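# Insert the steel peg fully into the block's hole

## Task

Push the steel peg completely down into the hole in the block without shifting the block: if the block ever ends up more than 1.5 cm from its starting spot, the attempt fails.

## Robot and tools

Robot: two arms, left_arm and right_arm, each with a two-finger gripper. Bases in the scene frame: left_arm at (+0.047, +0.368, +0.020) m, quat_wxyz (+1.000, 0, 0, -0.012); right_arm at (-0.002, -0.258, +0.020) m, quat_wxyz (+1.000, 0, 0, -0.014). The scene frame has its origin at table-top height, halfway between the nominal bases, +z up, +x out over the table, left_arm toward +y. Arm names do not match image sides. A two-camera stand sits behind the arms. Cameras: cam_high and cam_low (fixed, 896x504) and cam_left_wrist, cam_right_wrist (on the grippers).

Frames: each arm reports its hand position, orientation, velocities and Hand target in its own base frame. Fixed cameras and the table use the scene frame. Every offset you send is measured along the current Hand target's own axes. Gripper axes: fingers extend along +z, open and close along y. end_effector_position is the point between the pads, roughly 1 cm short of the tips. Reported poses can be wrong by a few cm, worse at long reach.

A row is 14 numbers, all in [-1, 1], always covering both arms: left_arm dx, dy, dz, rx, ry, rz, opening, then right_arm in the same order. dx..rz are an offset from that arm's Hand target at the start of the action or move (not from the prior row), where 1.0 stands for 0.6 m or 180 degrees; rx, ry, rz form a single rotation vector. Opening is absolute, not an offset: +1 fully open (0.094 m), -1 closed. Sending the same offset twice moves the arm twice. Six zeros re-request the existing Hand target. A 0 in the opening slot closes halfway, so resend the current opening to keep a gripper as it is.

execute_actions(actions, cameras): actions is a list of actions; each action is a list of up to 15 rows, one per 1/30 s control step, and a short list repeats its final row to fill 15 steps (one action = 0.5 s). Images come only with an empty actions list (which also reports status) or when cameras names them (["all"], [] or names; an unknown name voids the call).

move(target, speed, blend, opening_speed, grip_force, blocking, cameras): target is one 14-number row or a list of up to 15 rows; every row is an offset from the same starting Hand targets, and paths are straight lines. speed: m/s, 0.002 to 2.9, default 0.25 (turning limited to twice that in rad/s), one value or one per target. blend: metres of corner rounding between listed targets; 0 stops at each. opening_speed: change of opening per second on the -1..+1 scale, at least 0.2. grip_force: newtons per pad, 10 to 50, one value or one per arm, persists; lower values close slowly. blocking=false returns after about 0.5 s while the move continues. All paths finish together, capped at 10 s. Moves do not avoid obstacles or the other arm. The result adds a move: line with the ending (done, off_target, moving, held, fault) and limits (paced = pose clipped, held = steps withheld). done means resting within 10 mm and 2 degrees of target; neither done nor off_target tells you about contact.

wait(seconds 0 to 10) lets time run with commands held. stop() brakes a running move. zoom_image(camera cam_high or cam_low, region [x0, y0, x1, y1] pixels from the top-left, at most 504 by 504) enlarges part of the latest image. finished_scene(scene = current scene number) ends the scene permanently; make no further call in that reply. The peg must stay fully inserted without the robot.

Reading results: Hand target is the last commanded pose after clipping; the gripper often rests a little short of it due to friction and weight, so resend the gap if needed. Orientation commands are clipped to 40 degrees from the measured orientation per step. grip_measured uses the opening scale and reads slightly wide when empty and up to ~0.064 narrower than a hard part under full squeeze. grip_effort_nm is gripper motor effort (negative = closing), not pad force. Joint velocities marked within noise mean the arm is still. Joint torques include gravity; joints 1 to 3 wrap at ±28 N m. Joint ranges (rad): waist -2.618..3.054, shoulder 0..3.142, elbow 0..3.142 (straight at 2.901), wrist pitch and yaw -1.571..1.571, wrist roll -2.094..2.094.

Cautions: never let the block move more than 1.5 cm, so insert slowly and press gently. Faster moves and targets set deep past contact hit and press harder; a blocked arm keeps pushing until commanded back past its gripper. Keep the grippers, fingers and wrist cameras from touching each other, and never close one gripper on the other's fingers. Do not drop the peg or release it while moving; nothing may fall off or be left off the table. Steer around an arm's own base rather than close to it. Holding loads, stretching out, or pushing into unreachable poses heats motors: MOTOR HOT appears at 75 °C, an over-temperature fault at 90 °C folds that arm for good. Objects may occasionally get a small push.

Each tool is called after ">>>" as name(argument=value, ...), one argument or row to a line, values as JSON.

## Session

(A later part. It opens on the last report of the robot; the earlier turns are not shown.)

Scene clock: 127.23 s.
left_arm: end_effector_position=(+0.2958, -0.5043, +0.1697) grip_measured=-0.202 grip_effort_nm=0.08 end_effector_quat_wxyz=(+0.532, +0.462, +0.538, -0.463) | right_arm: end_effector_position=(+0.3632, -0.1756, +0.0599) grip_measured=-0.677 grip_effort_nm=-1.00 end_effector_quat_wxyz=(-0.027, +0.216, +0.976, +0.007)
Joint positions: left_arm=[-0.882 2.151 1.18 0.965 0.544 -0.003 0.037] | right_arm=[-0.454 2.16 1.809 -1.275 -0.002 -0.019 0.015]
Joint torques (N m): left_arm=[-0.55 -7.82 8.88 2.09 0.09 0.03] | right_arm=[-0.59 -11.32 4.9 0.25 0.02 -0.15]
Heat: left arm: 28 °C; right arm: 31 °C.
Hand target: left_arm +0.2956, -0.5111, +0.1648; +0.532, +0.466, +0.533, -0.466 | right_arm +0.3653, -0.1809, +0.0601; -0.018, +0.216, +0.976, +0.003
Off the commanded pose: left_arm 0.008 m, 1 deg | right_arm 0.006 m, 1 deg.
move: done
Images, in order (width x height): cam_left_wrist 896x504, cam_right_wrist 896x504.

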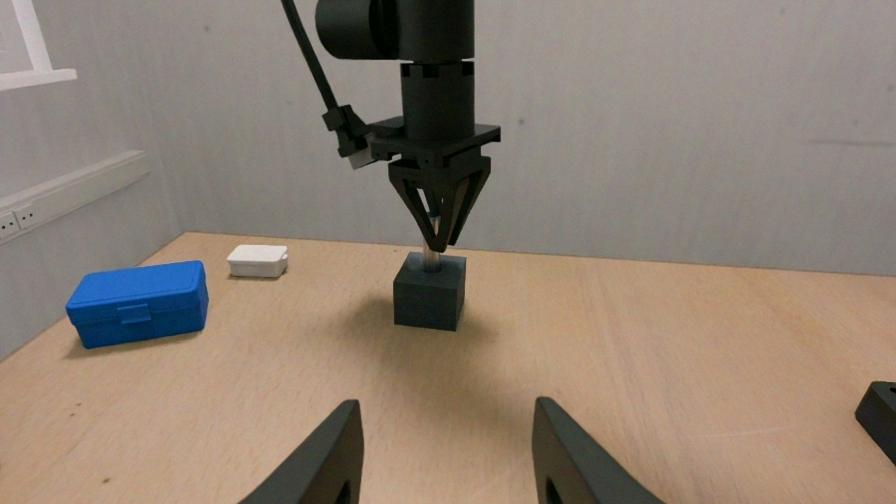

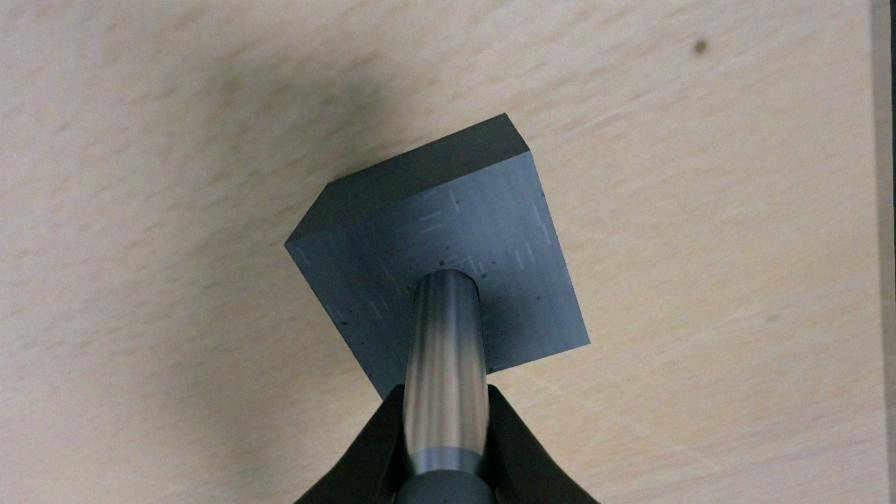

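>>> move(
  target=[0,0,0,0,0,0,-0.2, -0.0013,-0.0003,0.0358,0,0,0,-0.9],
  speed=0.05,
  cameras=["cam_left_wrist"],
)

>>> zoom_image(
  camera="cam_left_wrist",
  region=[385, 180, 475, 340],
)

Scene clock: 131.43 s.
left_arm: end_effector_position=(+0.2958, -0.5043, +0.1697) grip_measured=-0.202 grip_effort_nm=0.08 end_effector_quat_wxyz=(+0.532, +0.462, +0.538, -0.463) | right_arm: end_effector_position=(+0.3631, -0.1756, +0.0416) grip_measured=-0.677 grip_effort_nm=-1.00 end_effector_quat_wxyz=(-0.024, +0.215, +0.976, +0.006)
Joint positions: left_arm=[-0.882 2.151 1.18 0.965 0.544 -0.003 0.037] | right_arm=[-0.454 2.165 1.743 -1.198 -0.001 -0.019 0.015]
Joint torques (N m): left_arm=[-0.55 -7.82 8.88 2.1 0.09 0.03] | right_arm=[-0.55 -10.45 4.97 0.28 0.04 -0.13]
Heat: left arm: 28 °C; right arm: 31 °C.
Hand target: left_arm +0.2956, -0.5111, +0.1648; +0.532, +0.466, +0.533, -0.466 | right_arm +0.3652, -0.1811, +0.0387; -0.018, +0.216, +0.976, +0.003
Off the commanded pose: left_arm 0.008 m, 1 deg | right_arm 0.007 m, 1 deg.
move: done
Images, in order (width x height): cam_left_wrist 896x504.

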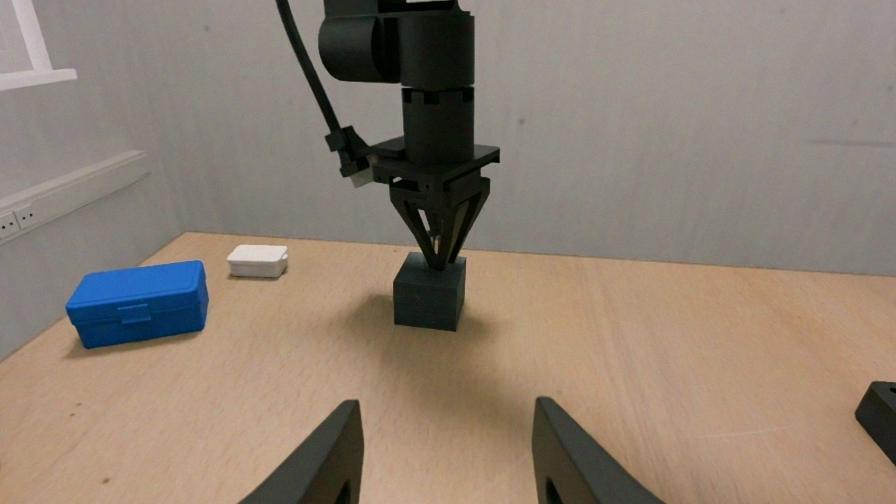

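Scaled by 3.150.

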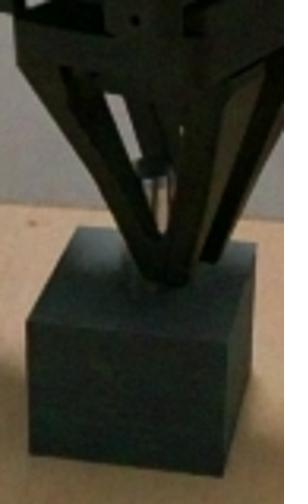

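>>> move(
  target=[0,0,0,0,0,0,-0.2, -0.0003,0,0.0105,0,0,0,-0.9],
  speed=0.03,
  cameras=["cam_left_wrist"],
)

>>> zoom_image(
  camera="cam_left_wrist",
  region=[400, 220, 470, 300],
)

Scene clock: 135.37 s.
left_arm: end_effector_position=(+0.2958, -0.5043, +0.1697) grip_measured=-0.202 grip_effort_nm=0.08 end_effector_quat_wxyz=(+0.532, +0.462, +0.538, -0.463) | right_arm: end_effector_position=(+0.3630, -0.1756, +0.0372) grip_measured=-0.677 grip_effort_nm=-1.00 end_effector_quat_wxyz=(-0.022, +0.215, +0.976, +0.006)
Joint positions: left_arm=[-0.882 2.151 1.18 0.965 0.544 -0.003 0.037] | right_arm=[-0.454 2.165 1.726 -1.178 -0.001 -0.019 0.015]
Joint torques (N m): left_arm=[-0.55 -7.83 8.88 2.1 0.09 0.03] | right_arm=[-0.66 -9.94 4.67 0.3 0.01 -0.09]
Heat: left arm: 29 °C; right arm: 31 °C.
Hand target: left_arm +0.2956, -0.5111, +0.1648; +0.532, +0.466, +0.533, -0.466 | right_arm +0.3651, -0.1811, +0.0323; -0.018, +0.216, +0.976, +0.003
Off the commanded pose: left_arm 0.008 m, 1 deg | right_arm 0.008 m, 1 deg.
move: done
Images, in order (width x height): cam_left_wrist 896x504.

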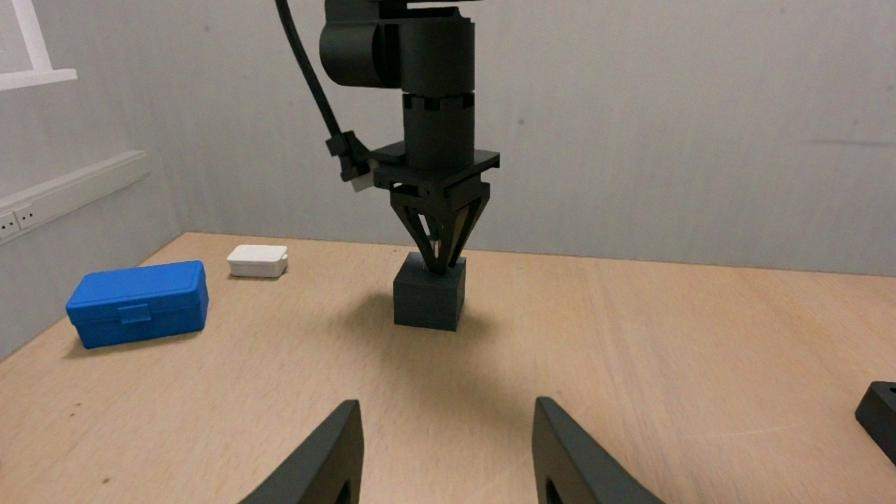

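Scaled by 6.300.

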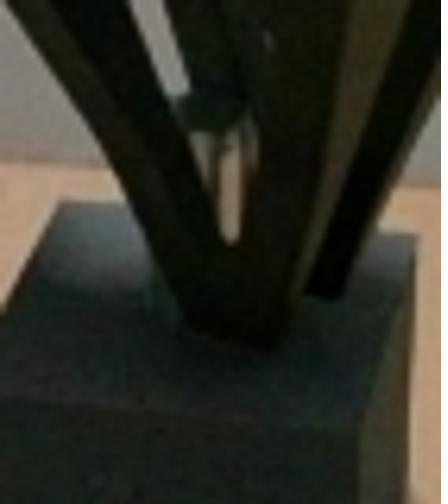

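>>> move(
  target=[
    [0,0,0,0,0,0,-0.2,-0.0003,0,0.004,0,0,0,-0.9],
    [0,0,0,0,0,0,-0.2,-0.0003,0,0.001,0,0,0,-0.2],
    [0,0,0,0,0,0,-0.2,-0.002,0,-0.15,0,0,0,-0.2],
  ],
  speed=[0.03,0.03,0.1],
  opening_speed=0.6,
  cameras=["cam_left_wrist","cam_right_wrist"],
)

Scene clock: 145.50 s.
left_arm: end_effector_position=(+0.2958, -0.5043, +0.1697) grip_measured=-0.202 grip_effort_nm=0.08 end_effector_quat_wxyz=(+0.532, +0.462, +0.538, -0.463) | right_arm: end_effector_position=(+0.3675, -0.1779, +0.1208) grip_measured=-0.202 grip_effort_nm=0.11 end_effector_quat_wxyz=(-0.021, +0.215, +0.976, +0.005)
Joint positions: left_arm=[-0.882 2.151 1.18 0.965 0.544 -0.003 0.037] | right_arm=[-0.454 2.172 2.071 -1.512 -0.001 -0.02 0.038]
Joint torques (N m): left_arm=[-0.54 -7.82 8.87 2.1 0.09 0.03] | right_arm=[-0.73 -10.1 6.91 0.08 -0.03 -0.18]
Heat: left arm: 29 °C; right arm: 30 °C.
Hand target: left_arm +0.2956, -0.5111, +0.1648; +0.532, +0.466, +0.533, -0.466 | right_arm +0.3694, -0.1829, +0.1222; -0.018, +0.216, +0.976, +0.003
Off the commanded pose: left_arm 0.008 m, 1 deg | right_arm 0.005 m, 0 deg.
move: done
Images, in order (width x height): cam_left_wrist 896x504, cam_right_wrist 896x504.

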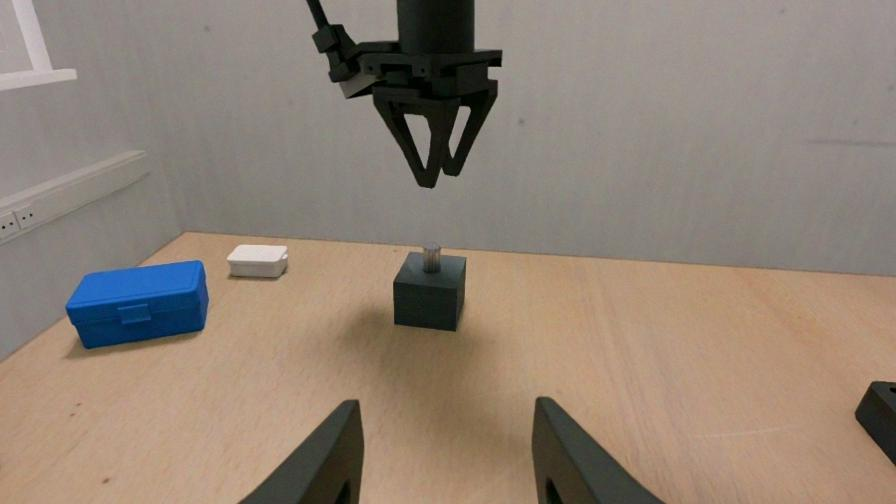

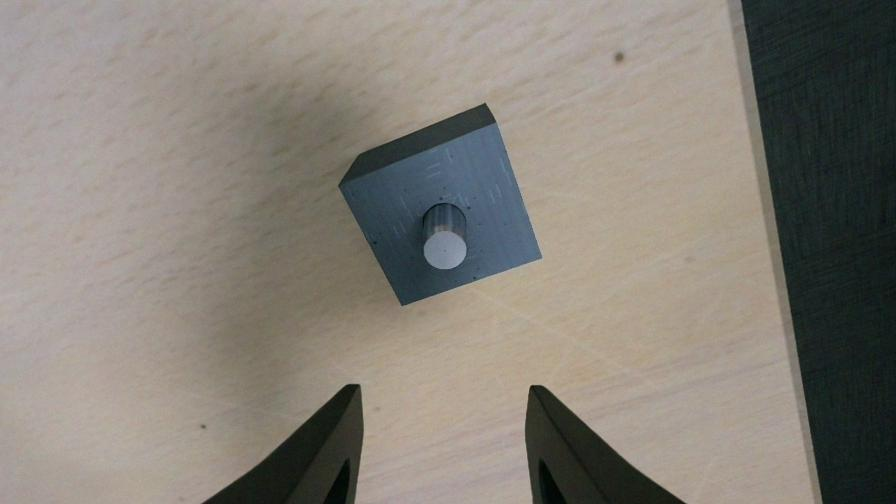

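>>> zoom_image(
  camera="cam_left_wrist",
  region=[370, 210, 490, 340],
)

Scaled by 3.877.

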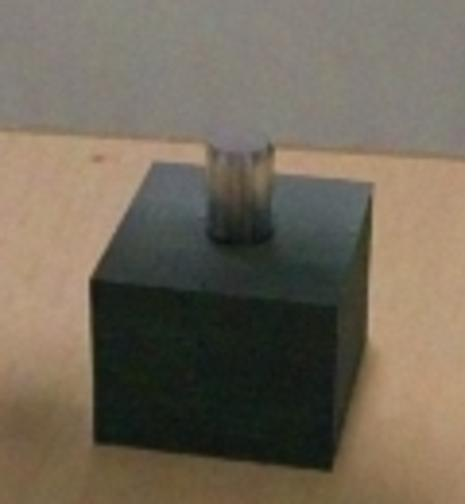

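>>> move(
  target=[0,0,0,0,0,0,-0.2,0.002,0,0.1037,0,0,0,-1],
  speed=0.1,
  cameras=["cam_left_wrist","cam_right_wrist"],
)

Scene clock: 154.97 s.
left_arm: end_effector_position=(+0.2958, -0.5043, +0.1697) grip_measured=-0.202 grip_effort_nm=0.08 end_effector_quat_wxyz=(+0.532, +0.462, +0.538, -0.463) | right_arm: end_effector_position=(+0.3616, -0.1750, +0.0575) grip_measured=-0.987 grip_effort_nm=-0.67 end_effector_quat_wxyz=(-0.035, +0.215, +0.976, +0.009)
Joint positions: left_arm=[-0.882 2.151 1.18 0.965 0.544 -0.003 0.037] | right_arm=[-0.454 2.172 1.817 -1.288 -0.001 -0.02 0.001]
Joint torques (N m): left_arm=[-0.55 -7.8 8.88 2.1 0.1 0.02] | right_arm=[-0.65 -11.88 4.62 0.35 0.02 -0.1]
Heat: left arm: 30 °C; right arm: 30 °C.
Hand target: left_arm +0.2956, -0.5111, +0.1648; +0.532, +0.466, +0.533, -0.466 | right_arm +0.3661, -0.1814, +0.0600; -0.018, +0.216, +0.976, +0.003
Off the commanded pose: left_arm 0.008 m, 1 deg | right_arm 0.008 m, 2 deg.
move: done
Images, in order (width x height): cam_left_wrist 896x504, cam_right_wrist 896x504.

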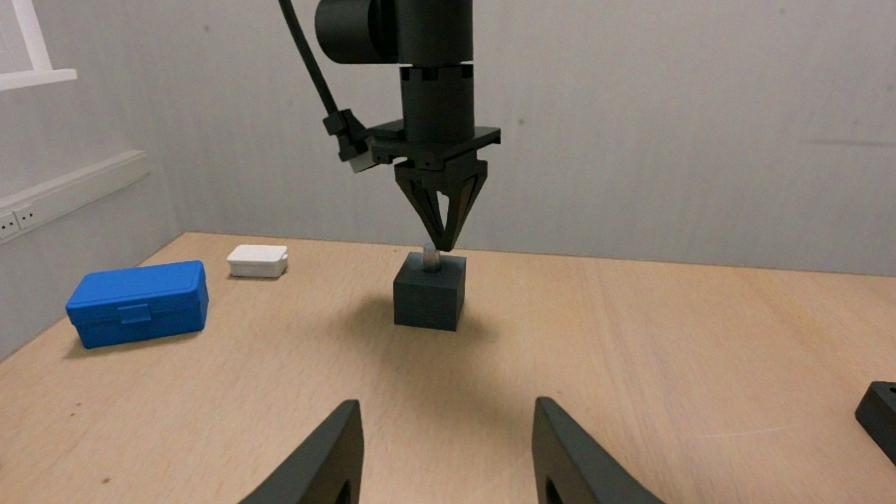

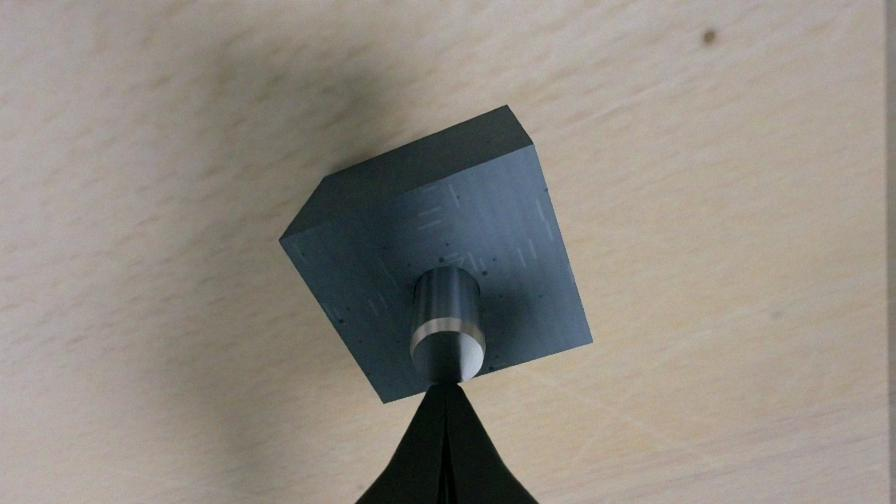

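>>> move(
  target=[
    [0,0,0,0,0,0,-0.2,-0.004,0,-0.008,0,0,0,-1],
    [0,0,0,0,0,0,-0.2,-0.0135,0,-0.008,0,0,0,-1],
  ],
  speed=0.06,
  blend=[0.004,0],
  cameras=["cam_left_wrist","cam_right_wrist"],
)

Scene clock: 160.20 s.
left_arm: end_effector_position=(+0.2958, -0.5043, +0.1697) grip_measured=-0.202 grip_effort_nm=0.08 end_effector_quat_wxyz=(+0.532, +0.462, +0.538, -0.463) | right_arm: end_effector_position=(+0.3705, -0.1794, +0.0627) grip_measured=-0.987 grip_effort_nm=-0.67 end_effector_quat_wxyz=(-0.022, +0.215, +0.976, +0.006)
Joint positions: left_arm=[-0.882 2.151 1.18 0.965 0.544 -0.003 0.037] | right_arm=[-0.454 2.184 1.858 -1.291 -0.001 -0.02 0.001]
Joint torques (N m): left_arm=[-0.57 -7.83 8.88 2.1 0.1 0.03] | right_arm=[-0.5 -9.95 7.25 0.1 -0.04 -0.14]
Heat: left arm: 30 °C; right arm: 30 °C.
Hand target: left_arm +0.2956, -0.5111, +0.1648; +0.532, +0.466, +0.533, -0.466 | right_arm +0.3735, -0.1849, +0.0645; -0.019, +0.216, +0.976, +0.003
Off the commanded pose: left_arm 0.008 m, 1 deg | right_arm 0.007 m, 1 deg.
move: done; blend cut to 0.0026 m at target 1
Images, in order (width x height): cam_left_wrist 896x504, cam_right_wrist 896x504.

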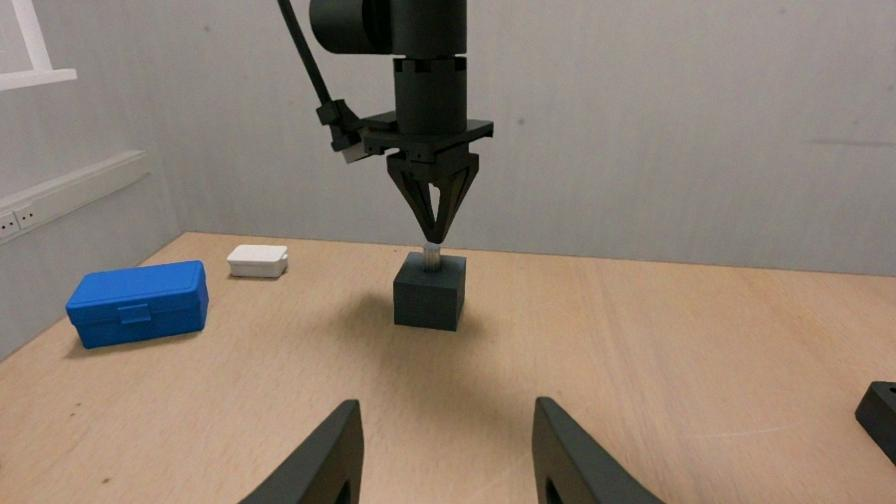

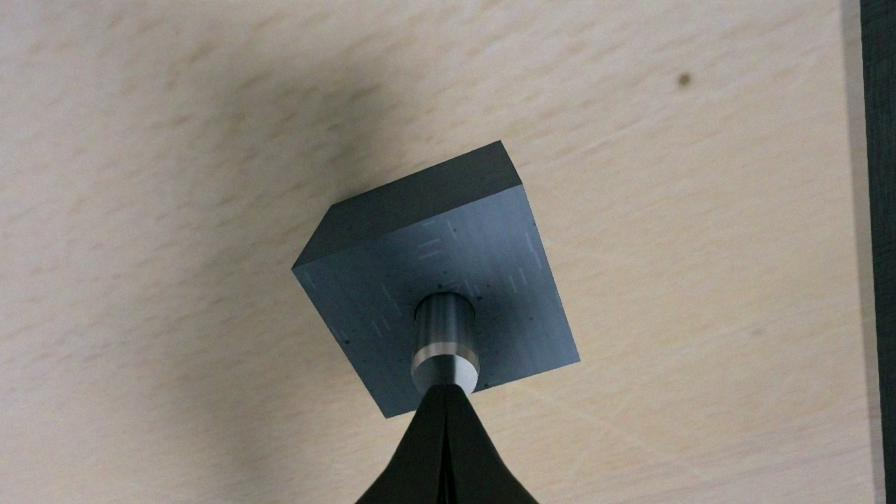

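>>> move(
  target=[0,0,0,0,0,0,-0.2,-0.002,0,0.0225,0,0,0,-1],
  speed=0.03,
  cameras=["cam_left_wrist","cam_right_wrist"],
)

Scene clock: 162.00 s.
left_arm: end_effector_position=(+0.2958, -0.5043, +0.1697) grip_measured=-0.202 grip_effort_nm=0.08 end_effector_quat_wxyz=(+0.532, +0.462, +0.538, -0.463) | right_arm: end_effector_position=(+0.3736, -0.1809, +0.0581) grip_measured=-0.987 grip_effort_nm=-0.67 end_effector_quat_wxyz=(-0.018, +0.215, +0.976, +0.005)
Joint positions: left_arm=[-0.882 2.151 1.18 0.965 0.544 -0.003 0.037] | right_arm=[-0.454 2.191 1.852 -1.268 -0.001 -0.02 0.001]
Joint torques (N m): left_arm=[-0.55 -7.8 8.9 2.09 0.09 0.02] | right_arm=[-0.46 -10.07 4.52 0.26 -0.05 -0.14]
Heat: left arm: 30 °C; right arm: 30 °C.
Hand target: left_arm +0.2956, -0.5111, +0.1648; +0.532, +0.466, +0.533, -0.466 | right_arm +0.3742, -0.1853, +0.0510; -0.018, +0.216, +0.976, +0.003
Off the commanded pose: left_arm 0.008 m, 1 deg | right_arm 0.008 m, 0 deg.
move: done
Images, in order (width x height): cam_left_wrist 896x504, cam_right_wrist 896x504.

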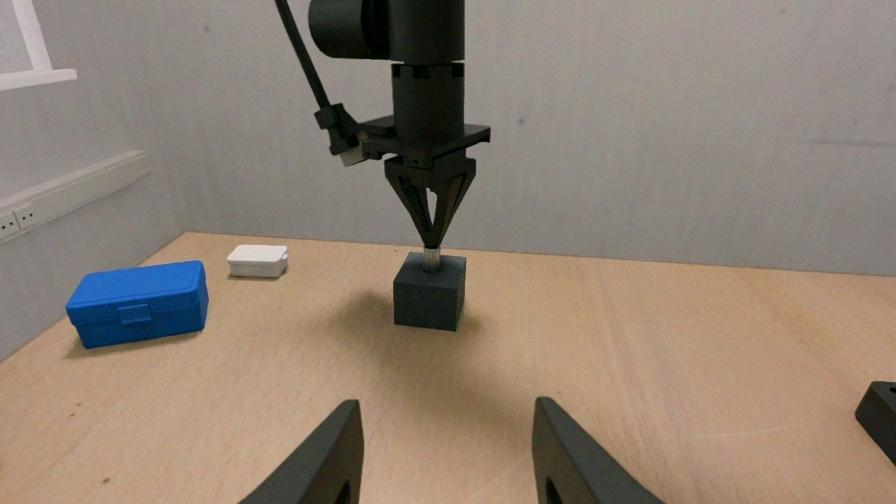

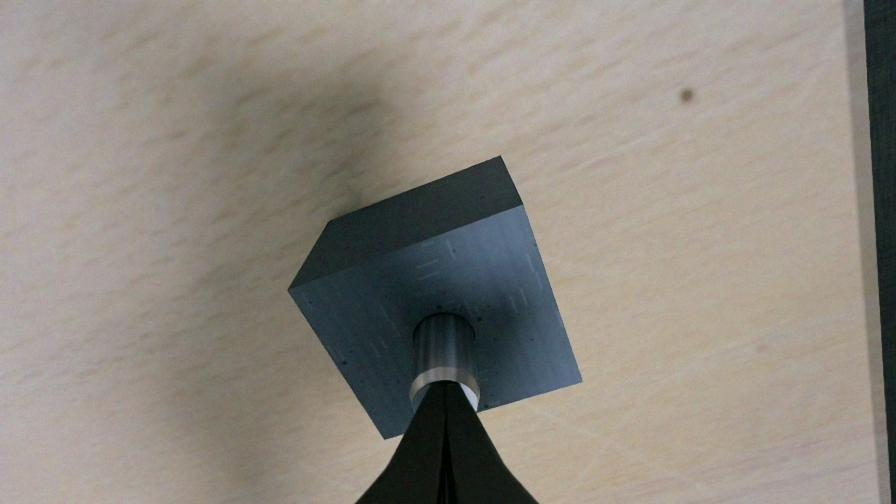

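>>> move(
  target=[0,0,0,0,0,0,-0.2,-0.0005,0,0.015,0,0,0,-1],
  speed=0.03,
  cameras=["cam_left_wrist"],
)

>>> zoom_image(
  camera="cam_left_wrist",
  region=[370, 210, 490, 340],
)

Scene clock: 163.67 s.
left_arm: end_effector_position=(+0.2958, -0.5043, +0.1697) grip_measured=-0.202 grip_effort_nm=0.08 end_effector_quat_wxyz=(+0.532, +0.462, +0.538, -0.463) | right_arm: end_effector_position=(+0.3735, -0.1808, +0.0565) grip_measured=-0.987 grip_effort_nm=-0.67 end_effector_quat_wxyz=(-0.017, +0.215, +0.976, +0.005)
Joint positions: left_arm=[-0.882 2.151 1.18 0.965 0.544 -0.003 0.037] | right_arm=[-0.454 2.191 1.845 -1.261 -0.001 -0.02 0.001]
Joint torques (N m): left_arm=[-0.55 -7.82 8.9 2.09 0.09 0.03] | right_arm=[-0.51 -9.77 2.92 0.49 0.01 -0.06]
Heat: left arm: 30 °C; right arm: 30 °C.
Hand target: left_arm +0.2956, -0.5111, +0.1648; +0.532, +0.466, +0.533, -0.466 | right_arm +0.3741, -0.1852, +0.0420; -0.018, +0.216, +0.976, +0.003
Off the commanded pose: left_arm 0.008 m, 1 deg | right_arm 0.015 m, 0 deg.
move: off_target (right_arm)
Images, in order (width x height): cam_left_wrist 896x504.

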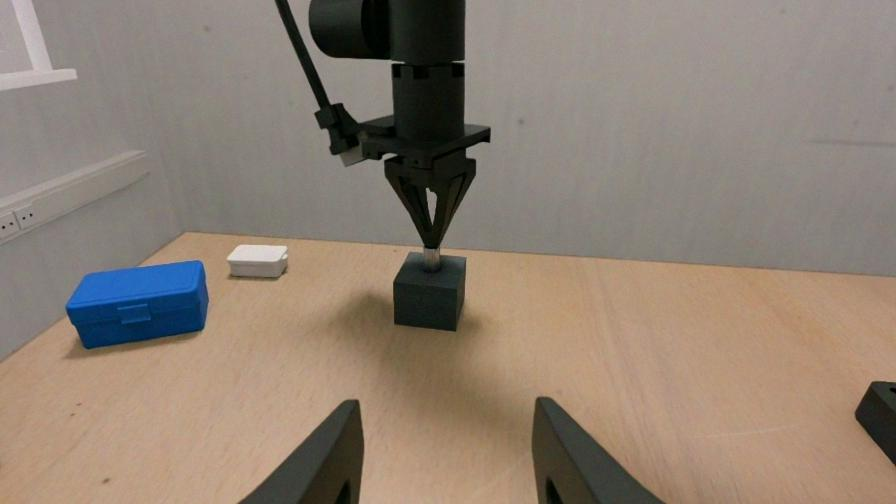

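Scaled by 3.877.

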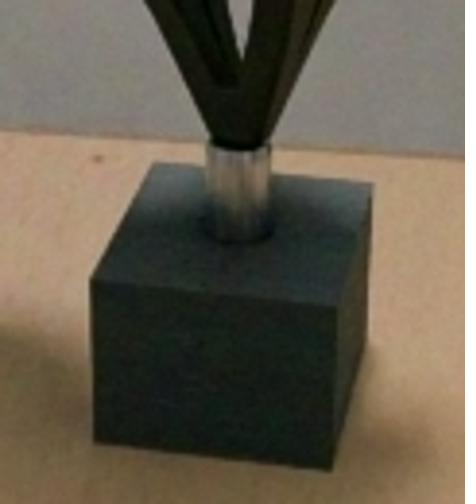

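>>> move(
  target=[0,0,0,0,0,0,-0.2,-0.0003,0,0.013,0,0,0,-1],
  speed=0.03,
  cameras=["cam_left_wrist","cam_right_wrist"],
)

>>> zoom_image(
  camera="cam_left_wrist",
  region=[370, 210, 490, 340],
)

>>> zoom_image(
  camera="cam_right_wrist",
  region=[350, 250, 550, 450],
)

Scene clock: 170.00 s.
left_arm: end_effector_position=(+0.2958, -0.5043, +0.1697) grip_measured=-0.202 grip_effort_nm=0.08 end_effector_quat_wxyz=(+0.532, +0.462, +0.538, -0.463) | right_arm: end_effector_position=(+0.3734, -0.1808, +0.0557) grip_measured=-0.987 grip_effort_nm=-0.67 end_effector_quat_wxyz=(-0.014, +0.215, +0.976, +0.004)
Joint positions: left_arm=[-0.882 2.151 1.18 0.965 0.544 -0.003 0.037] | right_arm=[-0.454 2.182 1.828 -1.245 -0.001 -0.02 0.001]
Joint torques (N m): left_arm=[-0.55 -7.82 8.88 2.1 0.09 0.02] | right_arm=[-0.55 -8.68 2.21 0.69 -0.02 -0.1]
Heat: left arm: 31 °C; right arm: 30 °C.
Hand target: left_arm +0.2956, -0.5111, +0.1648; +0.532, +0.466, +0.533, -0.466 | right_arm +0.3741, -0.1852, +0.0342; -0.018, +0.216, +0.976, +0.003
Off the commanded pose: left_arm 0.008 m, 1 deg | right_arm 0.022 m, 1 deg.
move: off_target (right_arm)
Images, in order (width x height): cam_left_wrist 896x504, cam_right_wrist 896x504.

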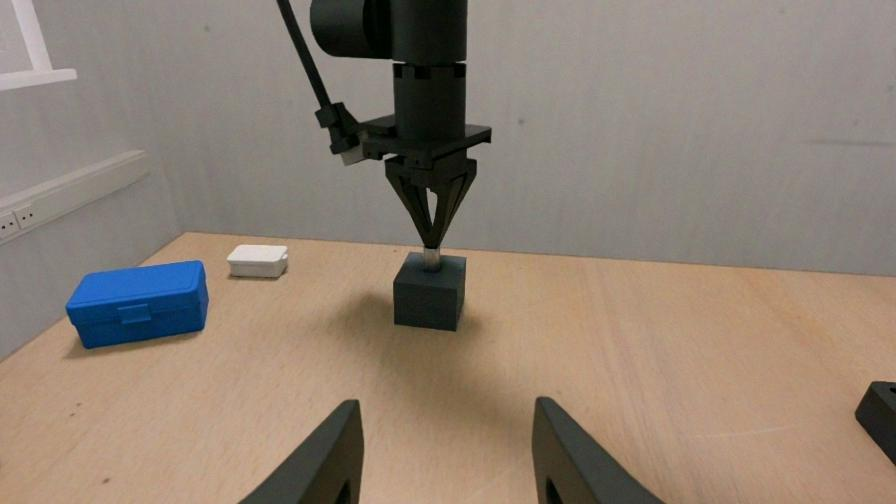

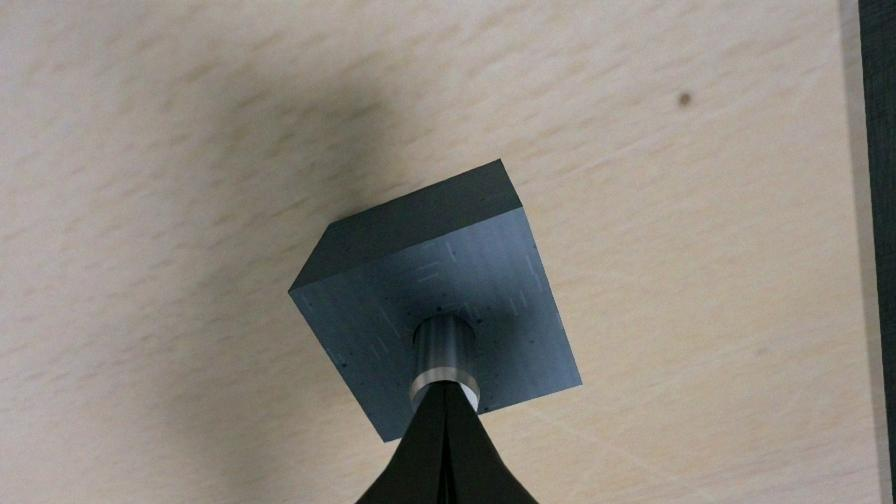

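Scaled by 3.877.

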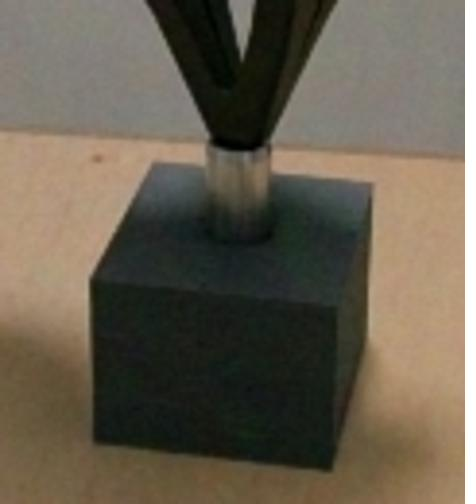

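Scaled by 2.520.

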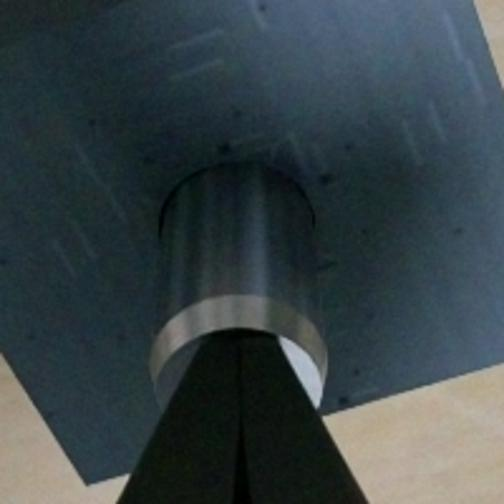

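>>> move(
  target=[0,0,0,0,0,0,-0.2,0.001,0,-0.13,0,0,0,-1],
  speed=0.1,
  cameras=["cam_left_wrist","cam_right_wrist"],
)

>>> zoom_image(
  camera="cam_left_wrist",
  region=[370, 210, 490, 340],
)

Scene clock: 173.63 s.
left_arm: end_effector_position=(+0.2958, -0.5043, +0.1697) grip_measured=-0.202 grip_effort_nm=0.08 end_effector_quat_wxyz=(+0.532, +0.462, +0.538, -0.463) | right_arm: end_effector_position=(+0.3743, -0.1812, +0.1100) grip_measured=-0.987 grip_effort_nm=-0.67 end_effector_quat_wxyz=(-0.022, +0.215, +0.976, +0.006)
Joint positions: left_arm=[-0.882 2.151 1.18 0.965 0.544 -0.003 0.037] | right_arm=[-0.454 2.207 2.083 -1.492 -0.001 -0.02 0.001]
Joint torques (N m): left_arm=[-0.54 -7.82 8.88 2.1 0.1 0.02] | right_arm=[-0.55 -10.48 6.9 0.1 0.04 -0.09]
Heat: left arm: 31 °C; right arm: 29 °C.
Hand target: left_arm +0.2956, -0.5111, +0.1648; +0.532, +0.466, +0.533, -0.466 | right_arm +0.3762, -0.1861, +0.1121; -0.018, +0.216, +0.976, +0.003
Off the commanded pose: left_arm 0.008 m, 1 deg | right_arm 0.006 m, 0 deg.
move: done
Images, in order (width x height): cam_left_wrist 896x504, cam_right_wrist 896x504.

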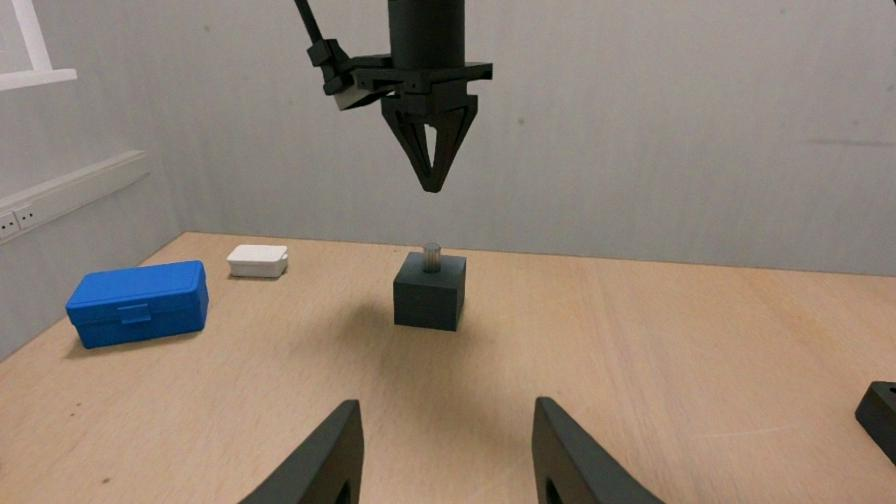

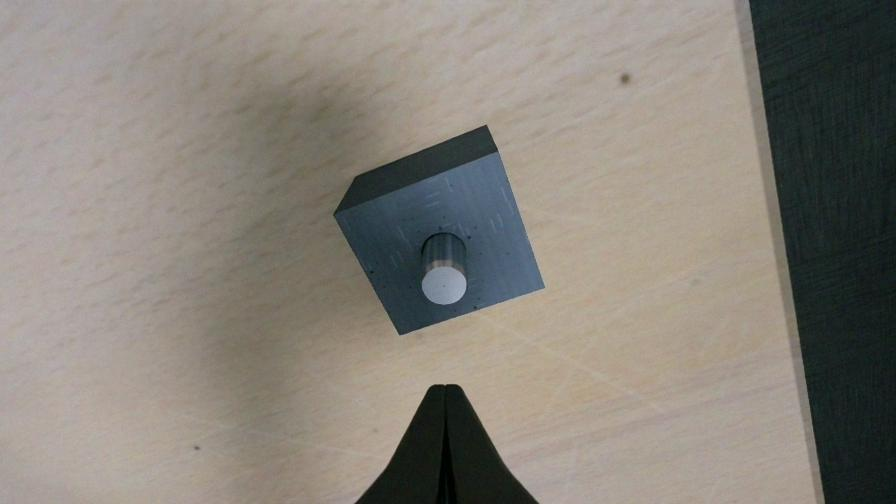

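Scaled by 3.877.

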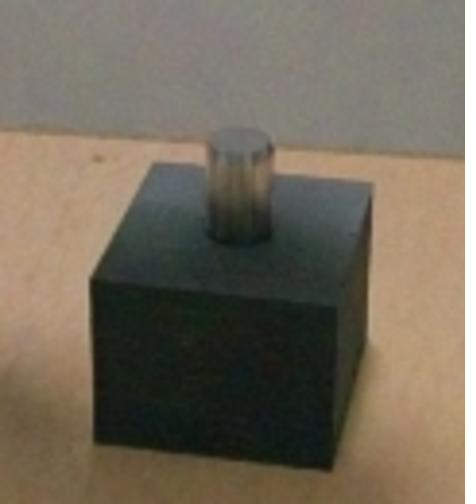

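>>> finished_scene(
  scene=2,
)

The scene is finished: the task was done.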